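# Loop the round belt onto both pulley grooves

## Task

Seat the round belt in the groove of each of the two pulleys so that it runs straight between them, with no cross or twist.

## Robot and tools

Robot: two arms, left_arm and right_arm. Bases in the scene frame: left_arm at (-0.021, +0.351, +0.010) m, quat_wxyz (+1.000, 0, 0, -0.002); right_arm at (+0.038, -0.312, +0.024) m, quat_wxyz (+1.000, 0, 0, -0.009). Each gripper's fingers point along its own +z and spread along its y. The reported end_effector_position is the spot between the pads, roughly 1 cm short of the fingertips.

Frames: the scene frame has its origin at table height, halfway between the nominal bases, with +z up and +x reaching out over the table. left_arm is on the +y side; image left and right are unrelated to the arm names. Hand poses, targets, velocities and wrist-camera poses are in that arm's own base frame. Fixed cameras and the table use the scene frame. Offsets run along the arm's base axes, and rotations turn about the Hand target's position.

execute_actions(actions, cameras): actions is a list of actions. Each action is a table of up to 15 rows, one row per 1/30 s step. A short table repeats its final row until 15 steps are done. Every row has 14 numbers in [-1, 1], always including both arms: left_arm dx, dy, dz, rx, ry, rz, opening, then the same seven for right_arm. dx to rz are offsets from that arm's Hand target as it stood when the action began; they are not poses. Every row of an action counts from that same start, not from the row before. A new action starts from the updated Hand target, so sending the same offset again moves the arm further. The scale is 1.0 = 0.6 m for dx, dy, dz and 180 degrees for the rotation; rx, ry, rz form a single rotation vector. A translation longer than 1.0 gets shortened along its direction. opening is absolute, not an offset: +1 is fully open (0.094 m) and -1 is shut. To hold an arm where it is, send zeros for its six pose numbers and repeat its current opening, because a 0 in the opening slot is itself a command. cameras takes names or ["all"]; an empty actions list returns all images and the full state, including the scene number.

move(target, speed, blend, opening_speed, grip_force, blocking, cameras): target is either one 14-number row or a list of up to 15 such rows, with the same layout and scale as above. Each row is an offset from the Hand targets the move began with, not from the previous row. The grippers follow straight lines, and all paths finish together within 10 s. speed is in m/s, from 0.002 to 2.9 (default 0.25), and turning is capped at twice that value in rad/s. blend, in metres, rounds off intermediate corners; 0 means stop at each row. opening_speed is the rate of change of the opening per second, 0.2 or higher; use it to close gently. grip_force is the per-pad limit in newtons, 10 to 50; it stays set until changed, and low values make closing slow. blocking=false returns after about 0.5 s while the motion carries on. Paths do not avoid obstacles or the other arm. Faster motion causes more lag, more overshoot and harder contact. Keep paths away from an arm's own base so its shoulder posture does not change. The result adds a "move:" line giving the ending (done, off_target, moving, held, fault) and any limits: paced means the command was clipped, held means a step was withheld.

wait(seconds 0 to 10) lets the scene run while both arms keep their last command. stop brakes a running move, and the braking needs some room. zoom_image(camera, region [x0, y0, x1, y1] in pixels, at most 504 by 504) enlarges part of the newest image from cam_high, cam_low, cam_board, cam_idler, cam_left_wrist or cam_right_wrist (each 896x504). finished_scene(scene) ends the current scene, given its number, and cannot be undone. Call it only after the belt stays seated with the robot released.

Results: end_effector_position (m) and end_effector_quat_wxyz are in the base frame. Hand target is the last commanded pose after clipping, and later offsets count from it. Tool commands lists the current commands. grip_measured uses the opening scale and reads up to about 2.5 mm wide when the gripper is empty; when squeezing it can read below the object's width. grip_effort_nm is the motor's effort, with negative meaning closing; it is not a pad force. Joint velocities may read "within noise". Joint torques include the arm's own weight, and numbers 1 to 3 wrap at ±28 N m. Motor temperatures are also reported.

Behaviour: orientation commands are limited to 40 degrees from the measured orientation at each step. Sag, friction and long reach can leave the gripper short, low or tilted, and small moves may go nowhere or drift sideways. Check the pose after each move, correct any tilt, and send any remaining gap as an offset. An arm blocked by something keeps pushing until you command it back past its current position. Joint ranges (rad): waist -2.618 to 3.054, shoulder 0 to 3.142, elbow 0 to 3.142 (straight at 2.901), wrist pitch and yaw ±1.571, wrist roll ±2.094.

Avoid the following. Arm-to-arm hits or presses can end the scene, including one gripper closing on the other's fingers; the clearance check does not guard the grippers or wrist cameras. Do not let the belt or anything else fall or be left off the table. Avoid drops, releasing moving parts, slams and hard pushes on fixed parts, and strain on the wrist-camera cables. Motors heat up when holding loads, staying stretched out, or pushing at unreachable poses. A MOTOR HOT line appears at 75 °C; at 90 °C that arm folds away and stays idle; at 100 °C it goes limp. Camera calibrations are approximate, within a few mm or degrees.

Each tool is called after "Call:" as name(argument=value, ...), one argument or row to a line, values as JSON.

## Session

Call:
execute_actions(
  actions=[],
)

Scene clock: 0.00 s.
left_arm: end_effector_position=(+0.3873, +0.0255, +0.0889) grip_measured=+1.000 grip_effort_nm=n/a end_effector_quat_wxyz=(+0.561, -0.074, +0.822, +0.063) | right_arm: end_effector_position=(+0.3780, -0.0286, +0.0693) grip_measured=+1.000 grip_effort_nm=n/a end_effector_quat_wxyz=(+0.544, +0.059, +0.830, -0.109)
Joint positions: left_arm=[-0.031 1.507 0.366 0.761 -0.217 -0.064 0.094] | right_arm=[0.063 1.564 0.331 0.819 0.306 0.005 0.094]
Joint velocities: within noise
Joint torques (N m): no reading
Motor temperatures (°C): left_arm=[27 28 27 30 25 25 27] | right_arm=[26 30 28 28 24 27 26]
Heat: left arm: 30 °C; right arm: 30 °C.
Hand target: left_arm +0.3922, +0.0254, +0.1005; +0.576, -0.076, +0.811, +0.061 | right_arm +0.3810, -0.0284, +0.0751; +0.551, +0.060, +0.825, -0.108
Tool commands: left_gripper/opening=+1.0 right_gripper/opening=+1.0
camera_calibration:
cam_left_wrist: T_world_to_cam=[[0.195576, -0.980444, -0.0218814, -0.0499233], [-0.699828, -0.1239, -0.703484, 0.377665], [0.687016, 0.152898, -0.710374, -0.120427], [0, 0, 0, 1]] pos_world=[0.3568, 0.0162587, 0.17904]
cam_right_wrist: T_world_to_cam=[[-0.218941, -0.968424, 0.119245, 0.0488688], [-0.737148, 0.0840959, -0.670477, 0.366376], [0.639279, -0.234696, -0.732284, -0.106694], [0, 0, 0, 1]] pos_world=[0.34898, -0.00852568, 0.16169]

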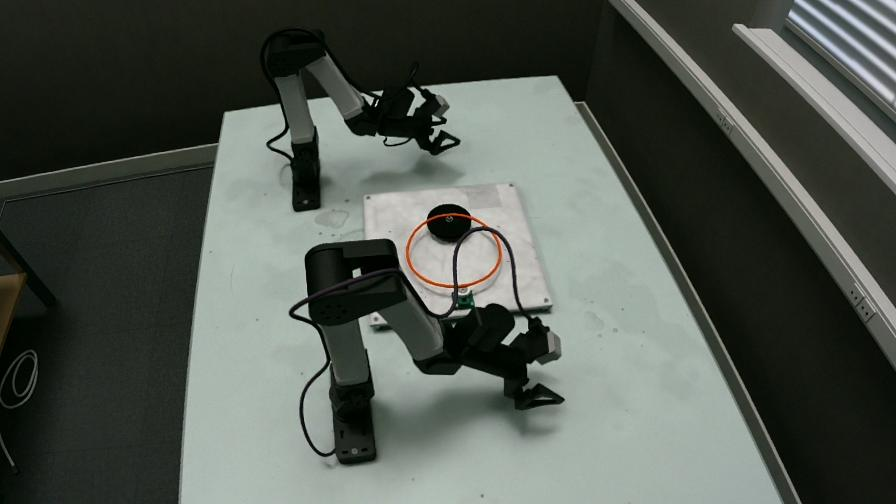

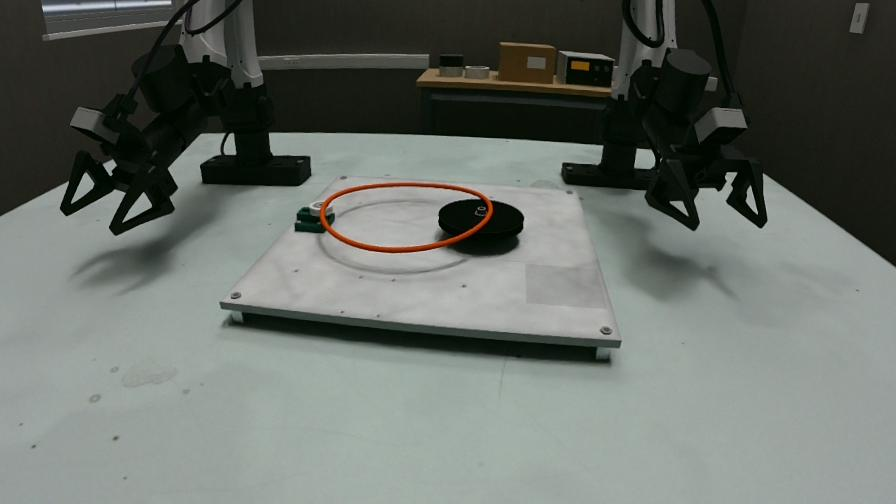

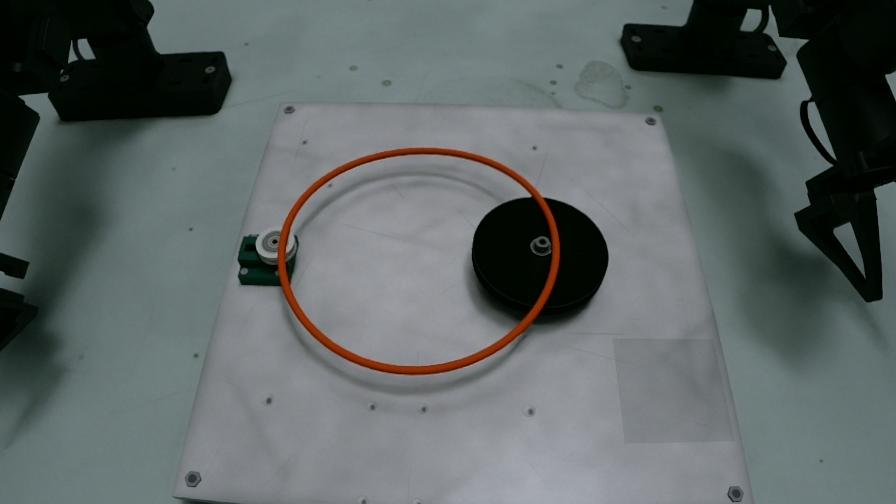

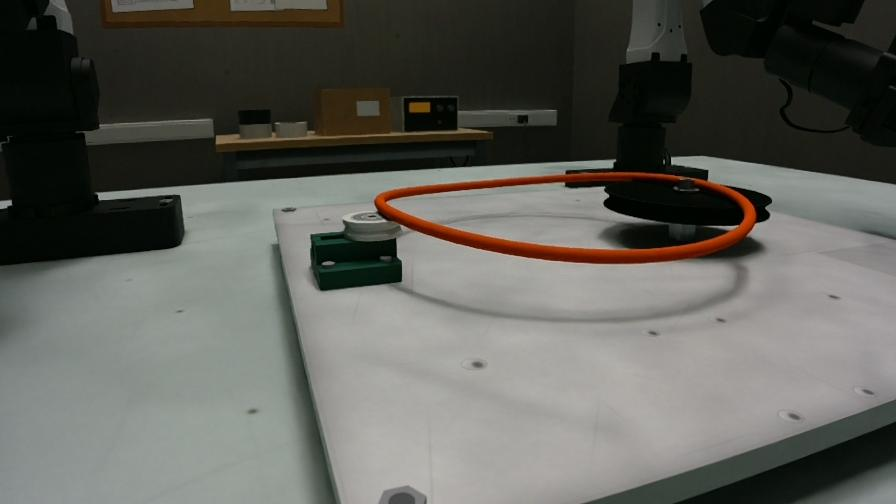

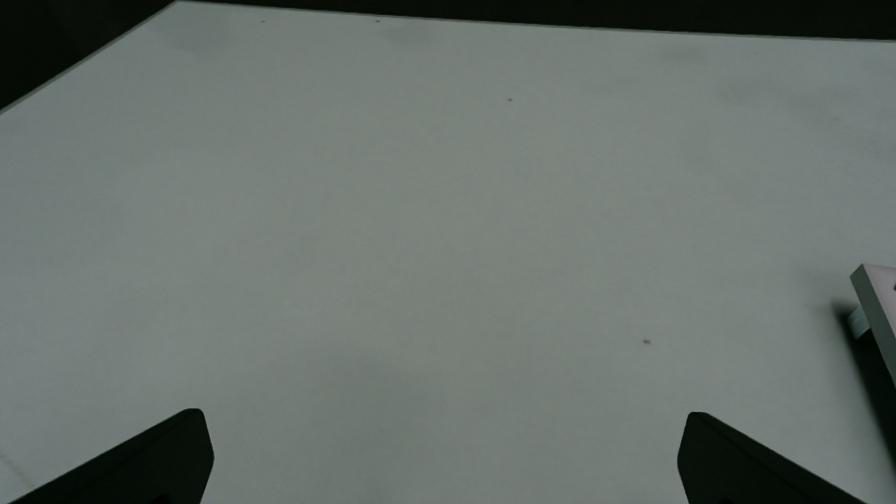

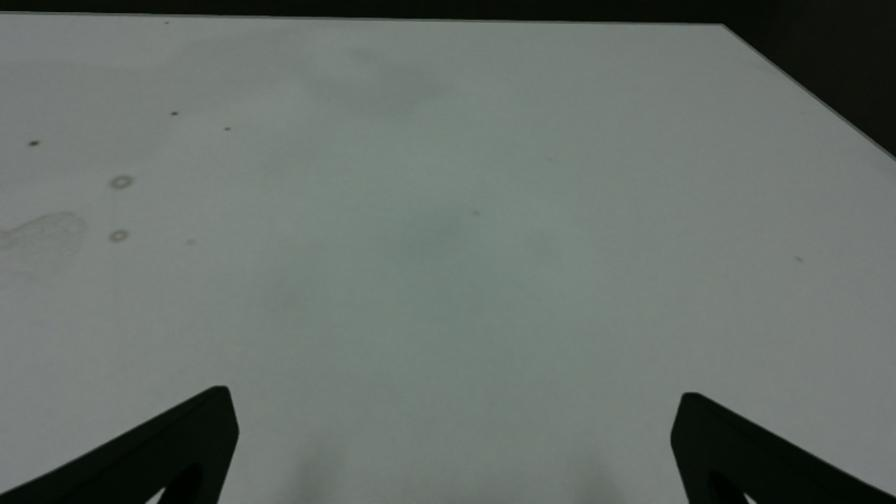

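Call:
move(
  target=[
    [0,0,0.15,0,0,0,-0.3,0,0,0.15,0,0,0,0],
    [-0.2,-0.3,0.12,-0.411,0.2135,-0.136,-0.3,-0.198,0.164,0.142,0.336,0.301,0.131,0],
    [-0.297,-0.427,-0.011,-0.411,0.2135,-0.136,-0.3,-0.198,0.164,0.142,0.336,0.301,0.131,0],
  ],
  blend=[0.05,0.03,0],
  cameras=["cam_idler","cam_left_wrist","cam_right_wrist"],
)

Scene clock: 8.00 s.
left_arm: end_effector_position=(+0.2129, -0.2304, +0.0943) grip_measured=-0.298 grip_effort_nm=-0.10 end_effector_quat_wxyz=(+0.132, -0.213, +0.819, -0.516) | right_arm: end_effector_position=(+0.2569, +0.0704, +0.1530) grip_measured=+0.001 grip_effort_nm=-0.06 end_effector_quat_wxyz=(+0.037, +0.111, +0.915, +0.386)
Joint positions: left_arm=[-0.598 1.054 0.232 0.331 0.418 -1.361 0.033] | right_arm=[-0.218 1.438 1.092 -1.227 -0.796 0.023 0.047]
Joint torques (N m): left_arm=[-0.77 -1.78 5.44 2.08 -0.09 0.03] | right_arm=[-0.9 -3.33 8.09 0.15 -0.6 -0.08]
Heat: left arm: 33 °C; right arm: 30 °C.
Hand target: left_arm +0.2141, -0.2308, +0.0940; +0.139, -0.217, +0.815, -0.519 | right_arm +0.2622, +0.0700, +0.1602; +0.043, +0.108, +0.912, +0.394
Off the commanded pose: left_arm 0.001 m, 1 deg | right_arm 0.009 m, 1 deg.
move: done; blend cut to 0.045 m at target 1
camera_calibration:
cam_left_wrist: T_world_to_cam=[[0.213368, -0.378324, 0.900747, -0.218665], [-0.976049, -0.122608, 0.179709, 0.203541], [0.0424506, -0.917517, -0.395424, -0.0967936], [0, 0, 0, 1]] pos_world=[0.249431, -0.14658, 0.122109]
cam_right_wrist: T_world_to_cam=[[-0.174181, -0.679439, -0.712757, 0.203624], [-0.94756, -0.0813013, 0.309063, 0.24066], [-0.267937, 0.729213, -0.629649, 0.204814], [0, 0, 0, 1]] pos_world=[0.318385, 0.00856257, 0.199716]
Images, in order (width x height): cam_idler 896x504, cam_left_wrist 896x504, cam_right_wrist 896x504.

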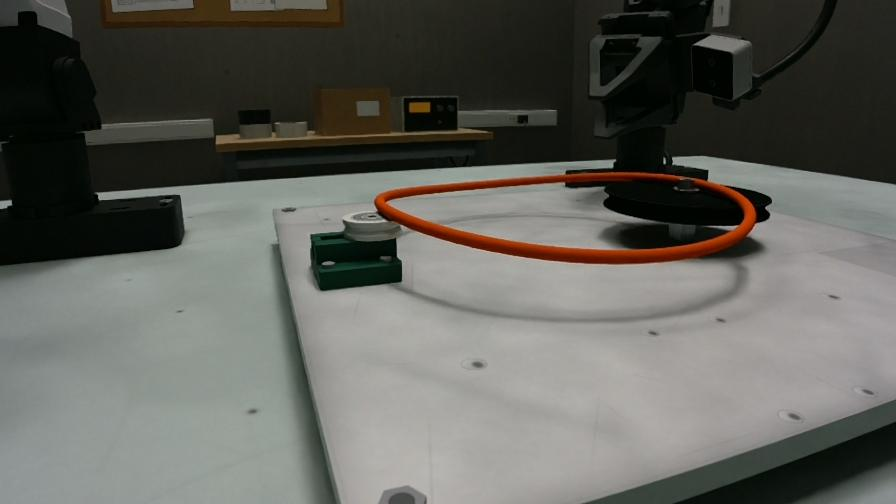

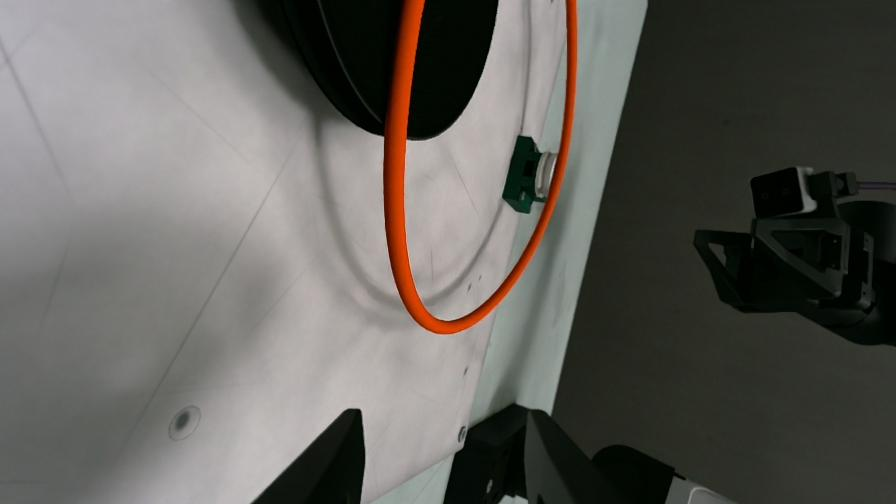

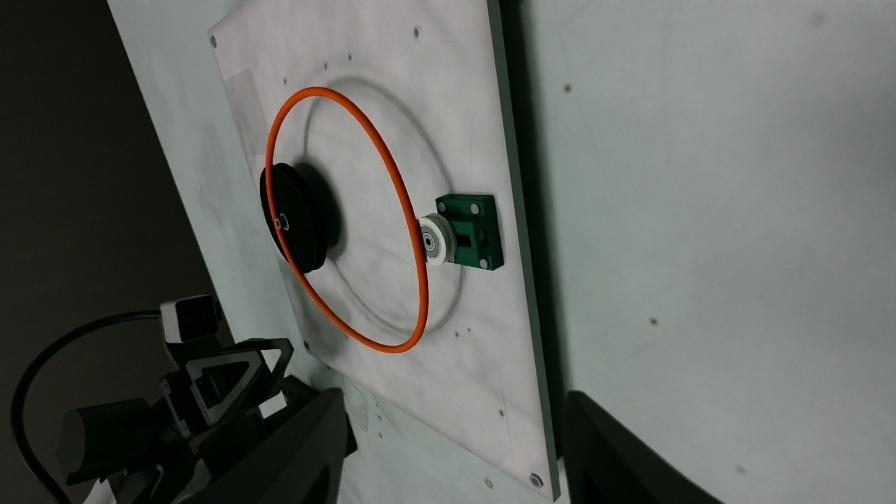

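Call:
move(
  target=[0.052,-0.093,-0.047,0,0,0,-0.3,0,0,0,0,0,0,0],
  speed=0.1,
  cameras=["cam_left_wrist"],
)

Scene clock: 10.20 s.
left_arm: end_effector_position=(+0.2332, -0.2768, +0.0499) grip_measured=-0.298 grip_effort_nm=-0.10 end_effector_quat_wxyz=(+0.120, -0.220, +0.829, -0.500) | right_arm: end_effector_position=(+0.2569, +0.0704, +0.1530) grip_measured=+0.001 grip_effort_nm=-0.06 end_effector_quat_wxyz=(+0.037, +0.111, +0.915, +0.386)
Joint positions: left_arm=[-0.724 1.526 0.311 0.698 0.308 -1.424 0.033] | right_arm=[-0.218 1.438 1.092 -1.227 -0.796 0.023 0.047]
Joint torques (N m): left_arm=[-0.65 -3.9 7.68 2.07 -0.12 0.06] | right_arm=[-0.84 -3.36 7.95 0.16 -0.65 -0.08]
Heat: left arm: 34 °C; right arm: 30 °C.
Hand target: left_arm +0.2452, -0.2867, +0.0657; +0.139, -0.217, +0.815, -0.519 | right_arm +0.2622, +0.0700, +0.1602; +0.043, +0.108, +0.912, +0.394
Off the commanded pose: left_arm 0.022 m, 4 deg | right_arm 0.009 m, 1 deg.
move: off_target (left_arm)
camera_calibration:
cam_left_wrist: T_world_to_cam=[[0.24543, -0.405678, 0.880448, -0.214577], [-0.969073, -0.126756, 0.21173, 0.221361], [0.0257077, -0.905184, -0.424242, -0.149003], [0, 0, 0, 1]] pos_world=[0.271009, -0.193866, 0.0788417]
Images, in order (width x height): cam_left_wrist 896x504.

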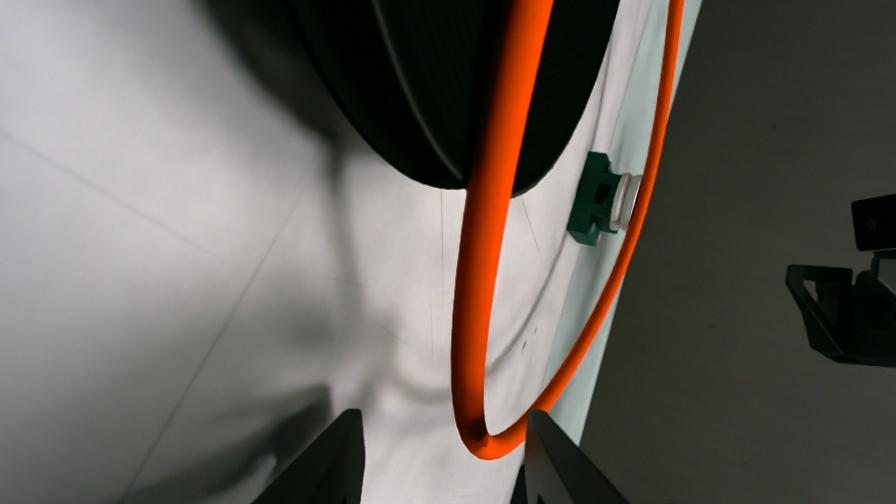

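Call:
move(
  target=[
    [0.006,-0.009,0.010,0,0,0,-0.3,0,0,0,0,0,0,0],
    [0.006,-0.009,0.010,0,0,0,-1,0,0,0,0,0,0,0],
  ],
  speed=0.05,
  opening_speed=0.5,
  cameras=["cam_left_wrist","cam_board","cam_idler"],
)

Scene clock: 13.23 s.
left_arm: end_effector_position=(+0.2396, -0.2839, +0.0590) grip_measured=-0.906 grip_effort_nm=-0.98 end_effector_quat_wxyz=(+0.125, -0.218, +0.825, -0.507) | right_arm: end_effector_position=(+0.2569, +0.0704, +0.1530) grip_measured=+0.001 grip_effort_nm=-0.06 end_effector_quat_wxyz=(+0.037, +0.111, +0.915, +0.386)
Joint positions: left_arm=[-0.73 1.526 0.345 0.684 0.301 -1.428 0.004] | right_arm=[-0.218 1.438 1.092 -1.227 -0.796 0.023 0.047]
Joint torques (N m): left_arm=[-0.77 -4.36 7.82 1.89 -0.13 0.07] | right_arm=[-0.92 -3.48 7.98 0.21 -0.63 -0.09]
Heat: left arm: 34 °C; right arm: 30 °C.
Hand target: left_arm +0.2488, -0.2921, +0.0717; +0.139, -0.217, +0.815, -0.519 | right_arm +0.2622, +0.0700, +0.1602; +0.043, +0.108, +0.912, +0.394
Off the commanded pose: left_arm 0.018 m, 2 deg | right_arm 0.009 m, 1 deg.
move: off_target (left_arm); target 2's new opening was sent with left_arm's hand 0.017 m and 2 deg from that target
camera_calibration:
cam_left_wrist: T_world_to_cam=[[0.233432, -0.394172, 0.888897, -0.22139], [-0.971796, -0.126053, 0.199305, 0.226309], [0.0334877, -0.910351, -0.41248, -0.15569], [0, 0, 0, 1]] pos_world=[0.27682, -0.200471, 0.0874689]
Images, in order (width x height): cam_board 896x504, cam_idler 896x504, cam_left_wrist 896x504.

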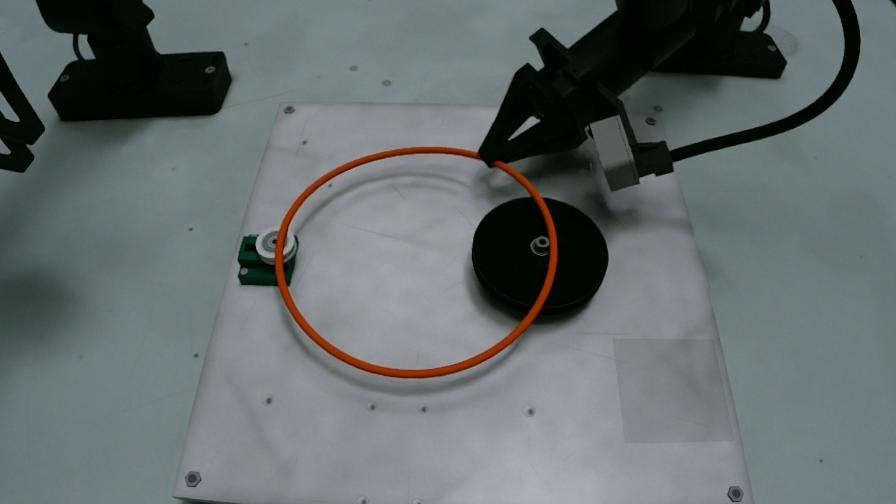

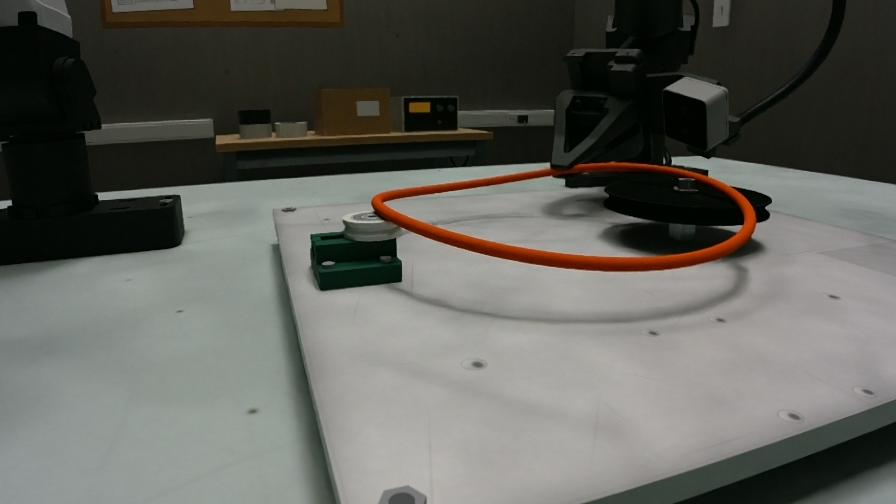

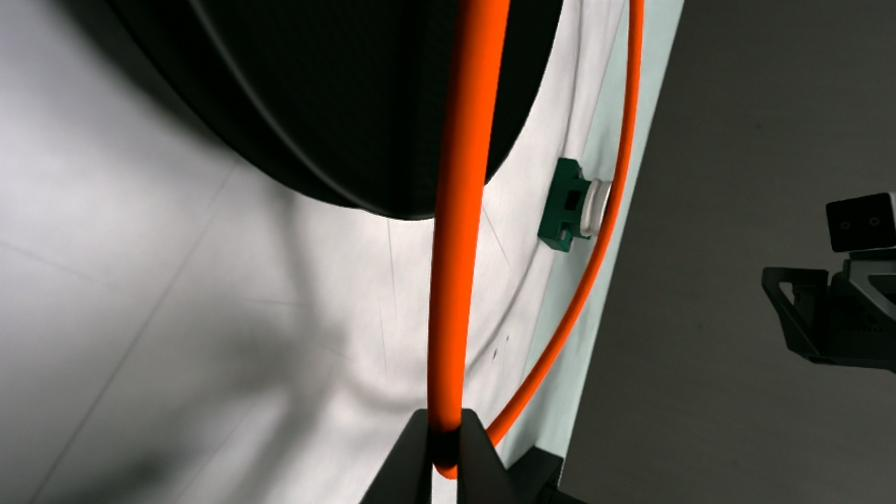

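Call:
move(
  target=[
    [0,0,0.12,0,0,0,-1,0,0,0,0,0,0,0],
    [0.152,0.153,0.25,0,0,-0.278,-1,0,0.1,0,0,0,0,0],
    [0.152,0.153,0.25,0,0,-0.278,-1,0.025,0.25,-0.088,0,0,0,0],
  ],
  speed=0.13,
  blend=[0.04,0.02,0],
  cameras=["cam_low","cam_board","cam_idler","cam_right_wrist"],
)

Scene clock: 19.80 s.
left_arm: end_effector_position=(+0.3351, -0.2033, +0.2126) grip_measured=-0.908 grip_effort_nm=-1.01 end_effector_quat_wxyz=(-0.055, +0.103, +0.840, -0.530) | right_arm: end_effector_position=(+0.2758, +0.2199, +0.1136) grip_measured=+0.001 grip_effort_nm=-0.06 end_effector_quat_wxyz=(+0.041, +0.105, +0.909, +0.400)
Joint positions: left_arm=[-0.135 2.023 1.821 -1.556 1.116 0.227 0.004] | right_arm=[0.364 1.452 0.886 -0.465 -0.663 0.783 0.047]
Joint torques (N m): left_arm=[0.91 -8.75 8.73 -0.14 0.5 0.34] | right_arm=[0.46 -4.08 5.45 1.5 -0.05 0.14]
Heat: left arm: 34 °C; right arm: 31 °C.
Hand target: left_arm +0.3400, -0.2002, +0.2218; -0.093, +0.148, +0.830, -0.529 | right_arm +0.2771, +0.2200, +0.1075; +0.043, +0.108, +0.912, +0.394
Off the commanded pose: left_arm 0.011 m, 7 deg | right_arm 0.006 m, 1 deg.
joint sent to its limit (left arm) — joint 4 (wrist pitch), lower limit. The joint targets are off in orientation, not in position.
move: off_target (left_arm); blend cut to 0.0358 m at target 1
camera_calibration:
cam_right_wrist: T_world_to_cam=[[-0.15708, -0.659859, -0.734787, 0.273892], [-0.951439, -0.0983407, 0.291708, 0.289663], [-0.264746, 0.744926, -0.612368, 0.069664], [0, 0, 0, 1]] pos_world=[0.337063, 0.157321, 0.159415]
Images, in order (width x height): cam_low 896x504, cam_board 896x504, cam_idler 896x504, cam_right_wrist 896x504.

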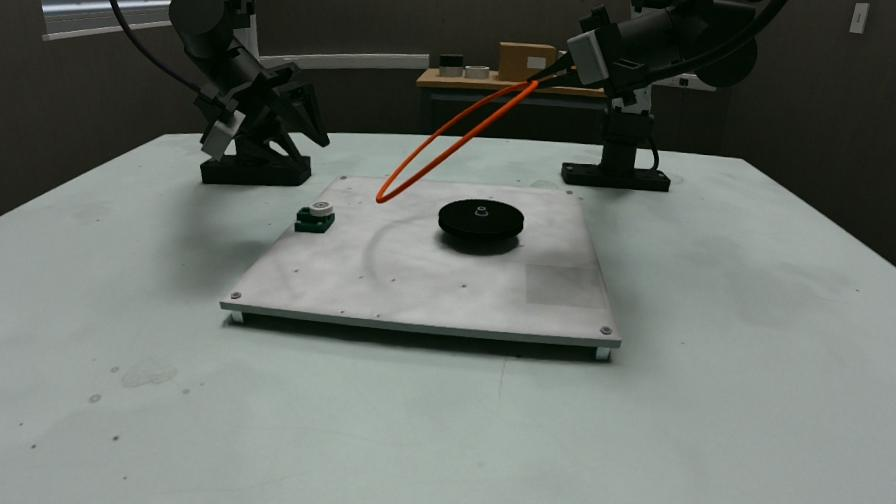

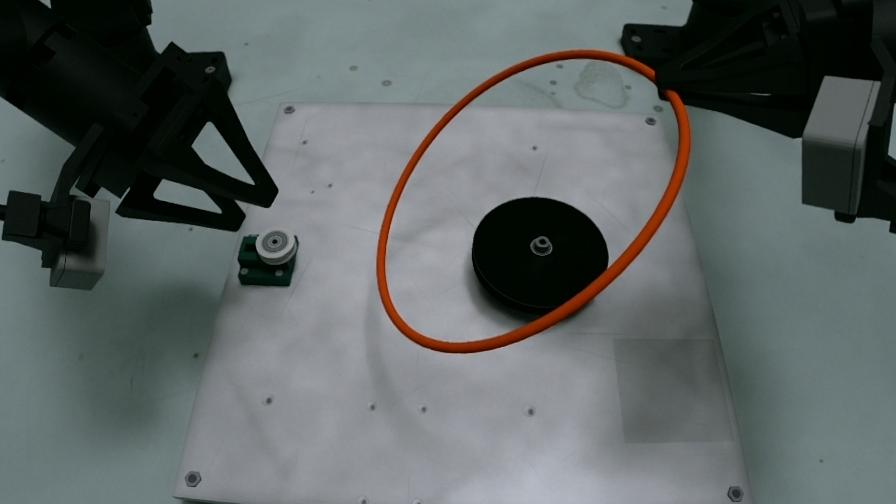

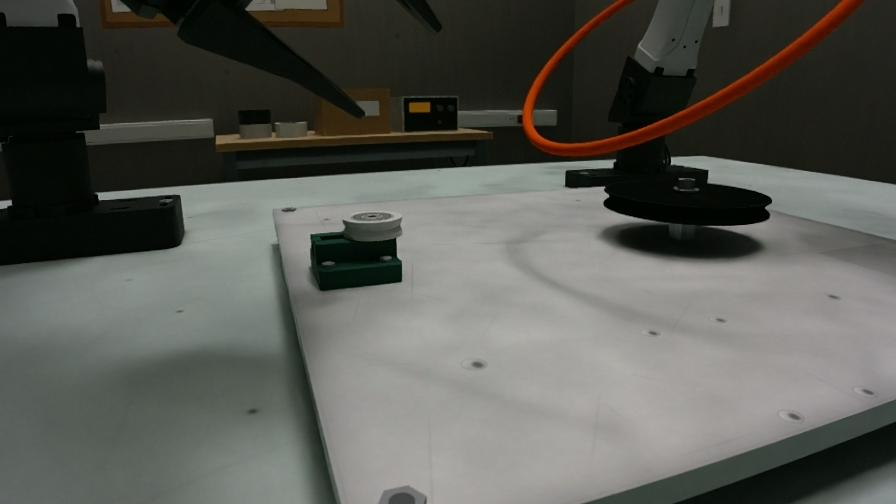

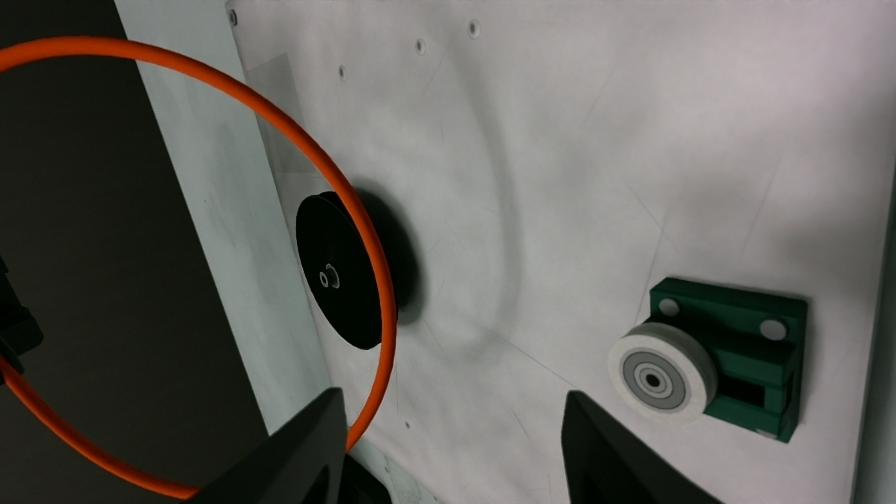

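Call:
move(
  target=[0,0,-0.05,0,0,0,-1,0,0,0,0,0,0,0],
  speed=0.1,
  cameras=["cam_board","cam_idler","cam_right_wrist"],
)

Scene clock: 21.60 s.
left_arm: end_effector_position=(+0.3395, -0.2030, +0.1918) grip_measured=-0.908 grip_effort_nm=-1.01 end_effector_quat_wxyz=(-0.059, +0.123, +0.838, -0.528) | right_arm: end_effector_position=(+0.2759, +0.2199, +0.1136) grip_measured=+0.001 grip_effort_nm=-0.06 end_effector_quat_wxyz=(+0.041, +0.105, +0.909, +0.400)
Joint positions: left_arm=[-0.135 2.08 1.821 -1.558 1.106 0.309 0.004] | right_arm=[0.364 1.452 0.886 -0.465 -0.663 0.784 0.047]
Joint torques (N m): left_arm=[0.69 -8.66 5.83 -0.21 0.49 0.34] | right_arm=[0.23 -3.92 5.31 1.5 -0.12 0.18]
Heat: left arm: 34 °C; right arm: 31 °C.
Hand target: left_arm +0.3400, -0.2002, +0.1918; -0.093, +0.148, +0.830, -0.529 | right_arm +0.2771, +0.2200, +0.1075; +0.043, +0.108, +0.912, +0.394
Off the commanded pose: left_arm 0.003 m, 5 deg | right_arm 0.006 m, 1 deg.
joint sent to its limit (left arm) — joint 4 (wrist pitch), lower limit. The joint targets are off in orientation, not in position.
move: off_target (left_arm)
camera_calibration:
cam_right_wrist: T_world_to_cam=[[-0.157233, -0.659891, -0.734726, 0.273888], [-0.951531, -0.0978971, 0.291556, 0.289734], [-0.264322, 0.744956, -0.612514, 0.0696409], [0, 0, 0, 1]] pos_world=[0.337163, 0.157221, 0.159415]
Images, in order (width x height): cam_board 896x504, cam_idler 896x504, cam_right_wrist 896x504.

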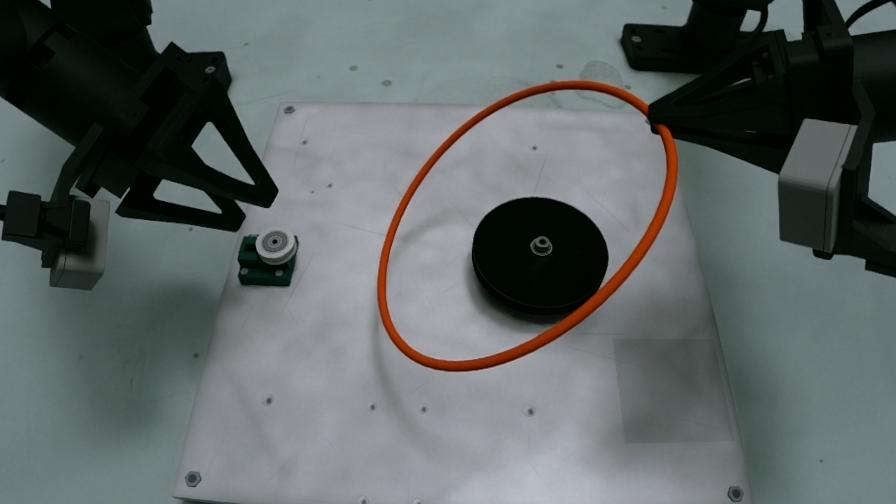

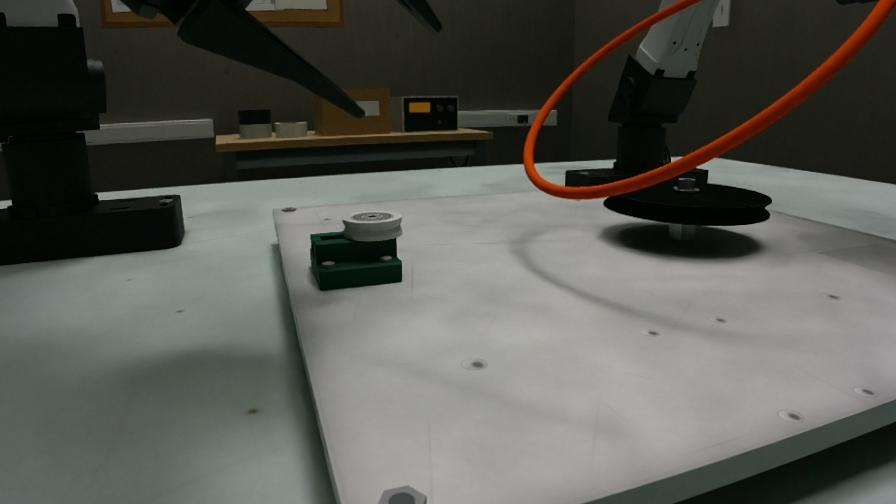

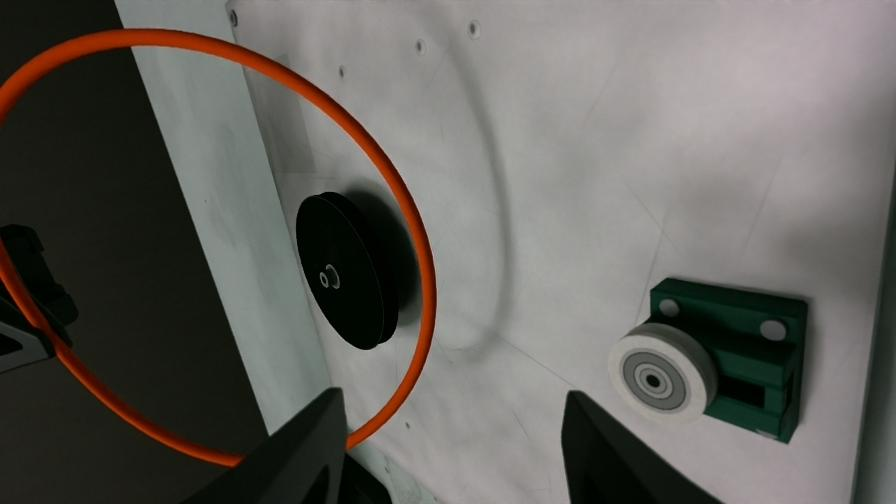

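Call:
move(
  target=[0,0,0,0,0,0,-1,-0.008,0.118,-0.083,0,0,0,0],
  speed=0.1,
  cameras=["cam_board","cam_idler","cam_right_wrist"],
)

Scene clock: 23.87 s.
left_arm: end_effector_position=(+0.3395, -0.2030, +0.1918) grip_measured=-0.908 grip_effort_nm=-1.01 end_effector_quat_wxyz=(-0.059, +0.123, +0.838, -0.528) | right_arm: end_effector_position=(+0.2707, +0.2912, +0.0633) grip_measured=+0.001 grip_effort_nm=-0.06 end_effector_quat_wxyz=(+0.038, +0.104, +0.910, +0.399)
Joint positions: left_arm=[-0.135 2.08 1.821 -1.558 1.106 0.31 0.004] | right_arm=[0.597 1.64 0.825 -0.093 -0.534 1.012 0.047]
Joint torques (N m): left_arm=[0.69 -8.66 5.83 -0.21 0.49 0.34] | right_arm=[0.1 -5.11 5.11 1.75 0 0.11]
Heat: left arm: 33 °C; right arm: 31 °C.
Hand target: left_arm +0.3400, -0.2003, +0.1918; -0.093, +0.148, +0.830, -0.529 | right_arm +0.2724, +0.2908, +0.0577; +0.043, +0.108, +0.912, +0.394
Off the commanded pose: left_arm 0.003 m, 5 deg | right_arm 0.006 m, 1 deg.
joint sent to its limit (left arm) — joint 4 (wrist pitch), lower limit. The joint targets are off in orientation, not in position.
move: off_target (left_arm)
camera_calibration:
cam_right_wrist: T_world_to_cam=[[-0.158229, -0.662179, -0.73245, 0.283971], [-0.94941, -0.101761, 0.297096, 0.306594], [-0.271266, 0.742404, -0.612578, -0.0130525], [0, 0, 0, 1]] pos_world=[0.332475, 0.228929, 0.108911]
Images, in order (width x height): cam_board 896x504, cam_idler 896x504, cam_right_wrist 896x504.

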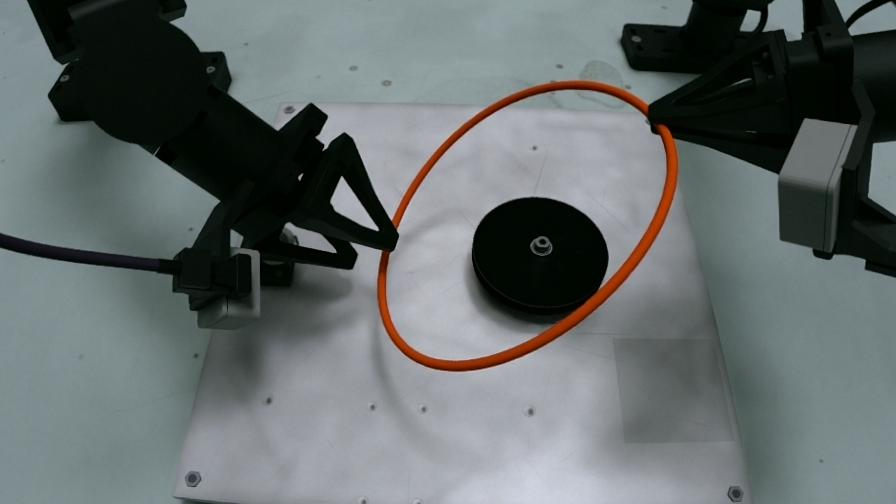

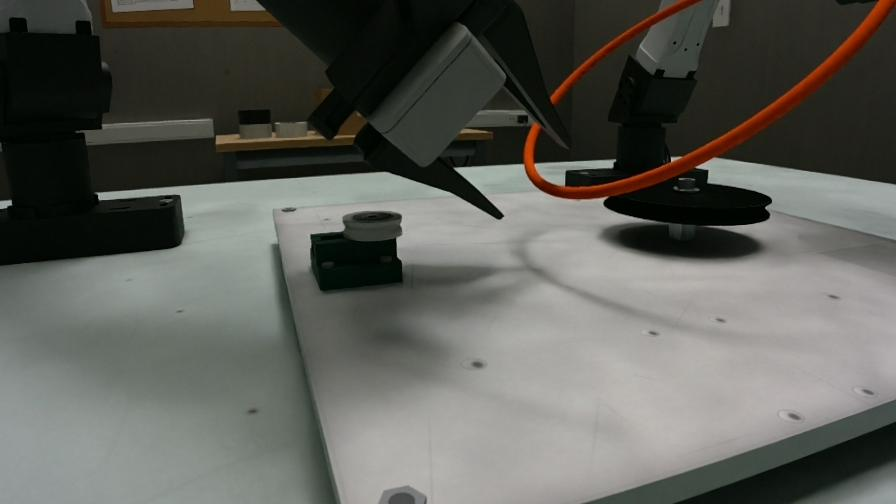

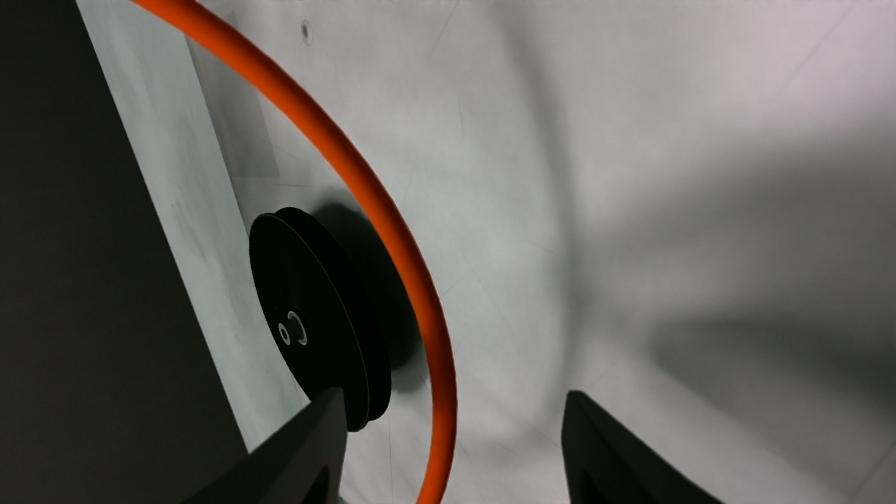

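Call:
move(
  target=[
    [0,0,0,0,0,0,-1,0.001,0.008,-0.007,0,0,0,0],
    [0,0,0,0,0,0,-1,0.001,0.008,-0.007,0,0,0,-1],
  ],
  speed=0.05,
  opening_speed=0.5,
  cameras=["cam_board","cam_idler","cam_right_wrist"],
)

Scene clock: 27.37 s.
left_arm: end_effector_position=(+0.3395, -0.2030, +0.1917) grip_measured=-0.908 grip_effort_nm=-1.01 end_effector_quat_wxyz=(-0.059, +0.123, +0.838, -0.528) | right_arm: end_effector_position=(+0.2715, +0.2951, +0.0588) grip_measured=-0.990 grip_effort_nm=-0.51 end_effector_quat_wxyz=(+0.038, +0.105, +0.910, +0.399)
Joint positions: left_arm=[-0.135 2.08 1.821 -1.558 1.105 0.31 0.004] | right_arm=[0.607 1.66 0.825 -0.068 -0.526 1.023 0]
Joint torques (N m): left_arm=[0.69 -8.66 5.83 -0.21 0.49 0.35] | right_arm=[0.27 -5.15 5.29 1.74 0.05 0.12]
Heat: left arm: 33 °C; right arm: 31 °C.
Hand target: left_arm +0.3400, -0.2002, +0.1917; -0.093, +0.148, +0.830, -0.529 | right_arm +0.2730, +0.2957, +0.0536; +0.043, +0.108, +0.912, +0.394
Off the commanded pose: left_arm 0.003 m, 5 deg | right_arm 0.006 m, 1 deg.
joint sent to its limit (left arm) — joint 4 (wrist pitch), lower limit. The joint targets are off in orientation, not in position.
move: off_target (left_arm)
camera_calibration:
cam_right_wrist: T_world_to_cam=[[-0.160195, -0.662237, -0.731969, 0.283904], [-0.949501, -0.0992938, 0.297638, 0.308286], [-0.269787, 0.742686, -0.612889, -0.0189924], [0, 0, 0, 1]] pos_world=[0.333075, 0.232728, 0.104411]
Images, in order (width x height): cam_board 896x504, cam_idler 896x504, cam_right_wrist 896x504.

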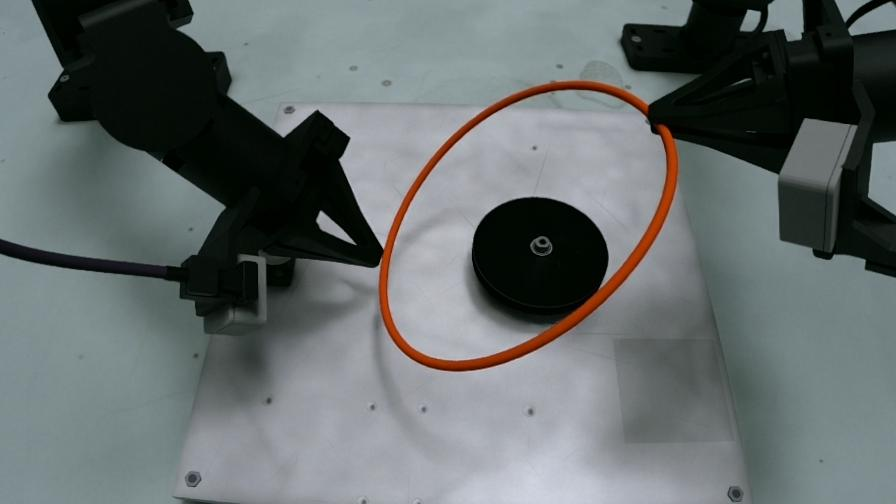

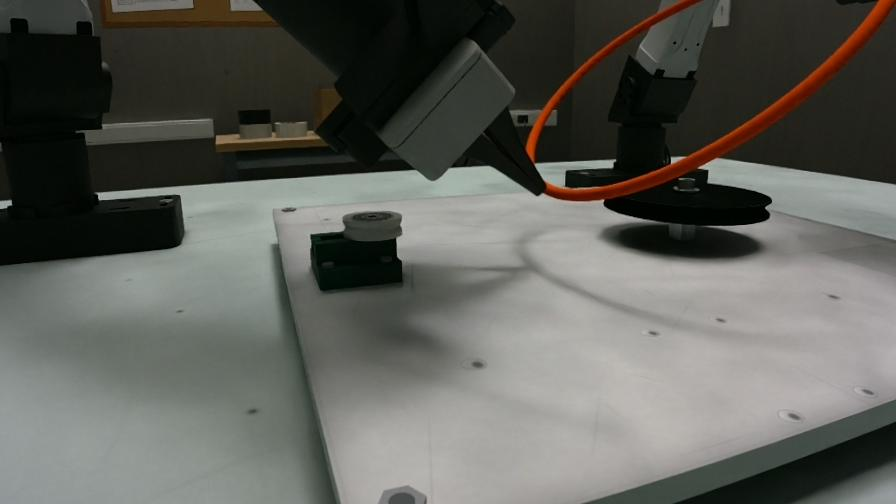

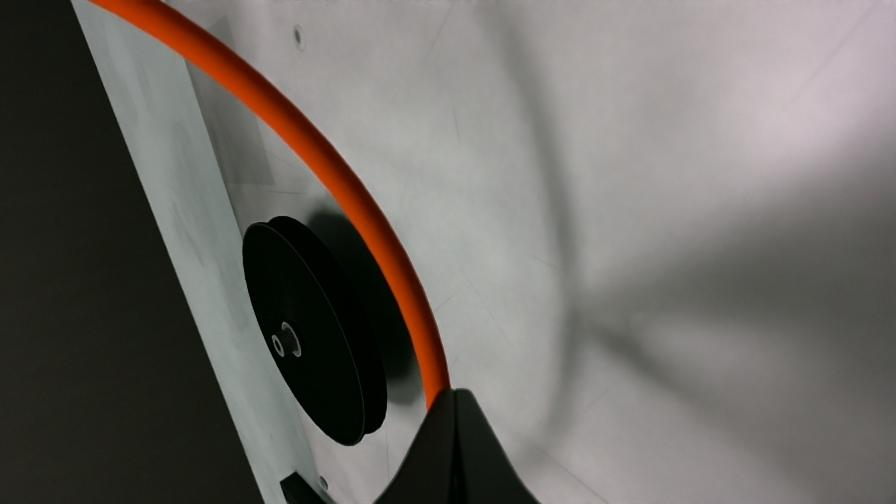

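Call:
move(
  target=[
    [0,0,0,0,0,0,-1,-0.002,-0.015,0.014,0,0,0,-1],
    [0,0,0,0,0,0,-1,-0.002,-0.015,0.014,0,0,0,-0.2],
    [0,0,0,0,0,0,-1,0.004,0.022,-0.012,0,0,0,-0.2],
    [0,0,0,0,0,0,-1,0.004,0.022,-0.012,0,0,0,-1],
  ],
  speed=0.06,
  opening_speed=0.6,
  cameras=["cam_board","cam_idler","cam_right_wrist"],
)

Scene clock: 33.10 s.
left_arm: end_effector_position=(+0.3395, -0.2030, +0.1917) grip_measured=-0.908 grip_effort_nm=-1.01 end_effector_quat_wxyz=(-0.059, +0.123, +0.838, -0.528) | right_arm: end_effector_position=(+0.2683, +0.3048, +0.0446) grip_measured=-0.890 grip_effort_nm=-0.99 end_effector_quat_wxyz=(+0.031, +0.107, +0.913, +0.393)
Joint positions: left_arm=[-0.135 2.08 1.821 -1.558 1.105 0.31 0.004] | right_arm=[0.639 1.711 0.825 -0.023 -0.507 1.051 0.005]
Joint torques (N m): left_arm=[0.68 -8.66 5.82 -0.21 0.5 0.35] | right_arm=[0.16 -5.37 6.84 1.66 0.04 0.12]
Motor temperatures (°C): left_arm=[27 33 31 32 25 25 28] | right_arm=[26 31 30 30 24 27 26]
Heat: left arm: 33 °C; right arm: 31 °C.
Hand target: left_arm +0.3400, -0.2002, +0.1918; -0.093, +0.148, +0.830, -0.529 | right_arm +0.2754, +0.3089, +0.0464; +0.043, +0.108, +0.912, +0.394
Off the commanded pose: left_arm 0.003 m, 5 deg | right_arm 0.008 m, 1 deg.
joint sent to its limit (left arm) — joint 4 (wrist pitch), lower limit. The joint targets are off in orientation, not in position.
move: off_target (left_arm)
camera_calibration:
cam_right_wrist: T_world_to_cam=[[-0.170946, -0.670794, -0.721673, 0.28447], [-0.944496, -0.0969901, 0.313879, 0.307756], [-0.280544, 0.735274, -0.616982, -0.0303001], [0, 0, 0, 1]] pos_world=[0.330802, 0.242949, 0.0900015]
Images, in order (width x height): cam_board 896x504, cam_idler 896x504, cam_right_wrist 896x504.

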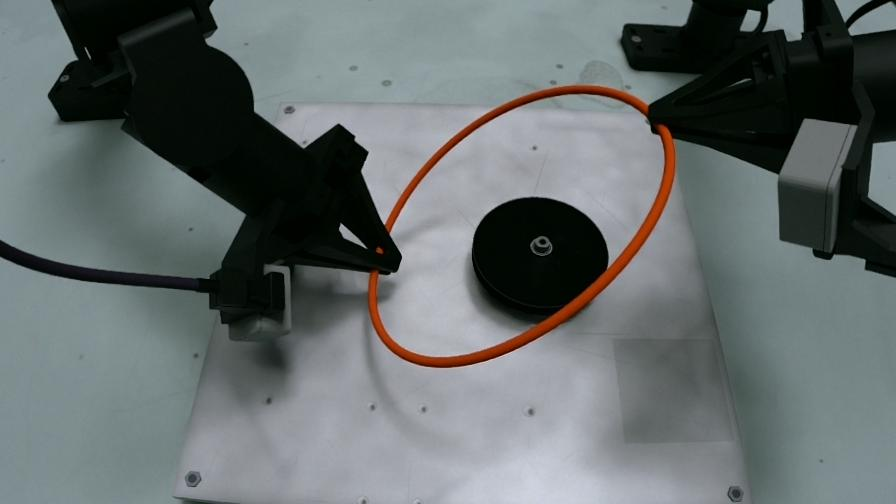

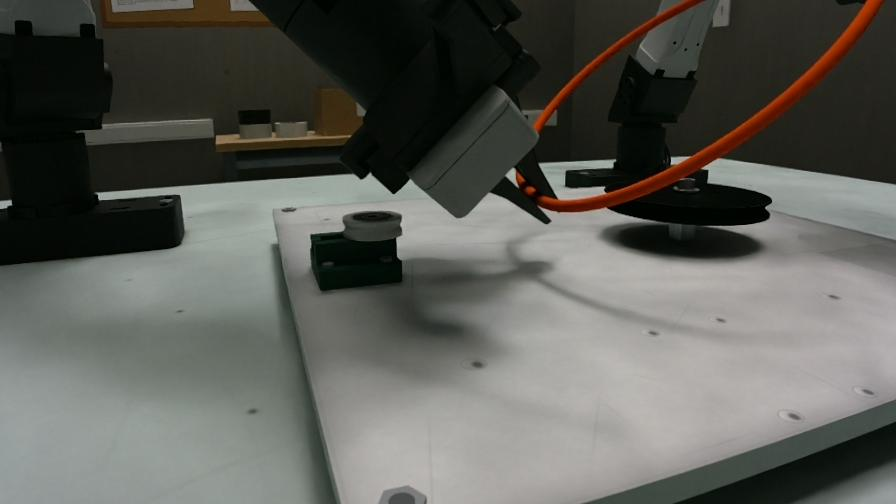

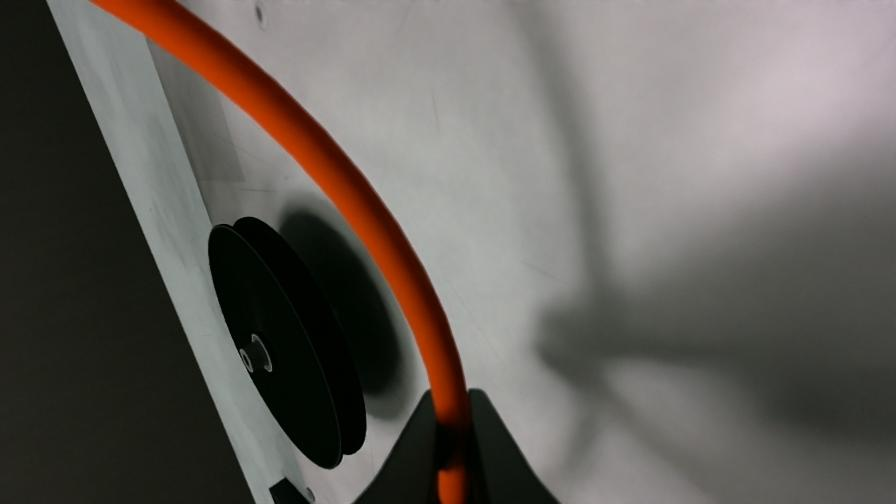

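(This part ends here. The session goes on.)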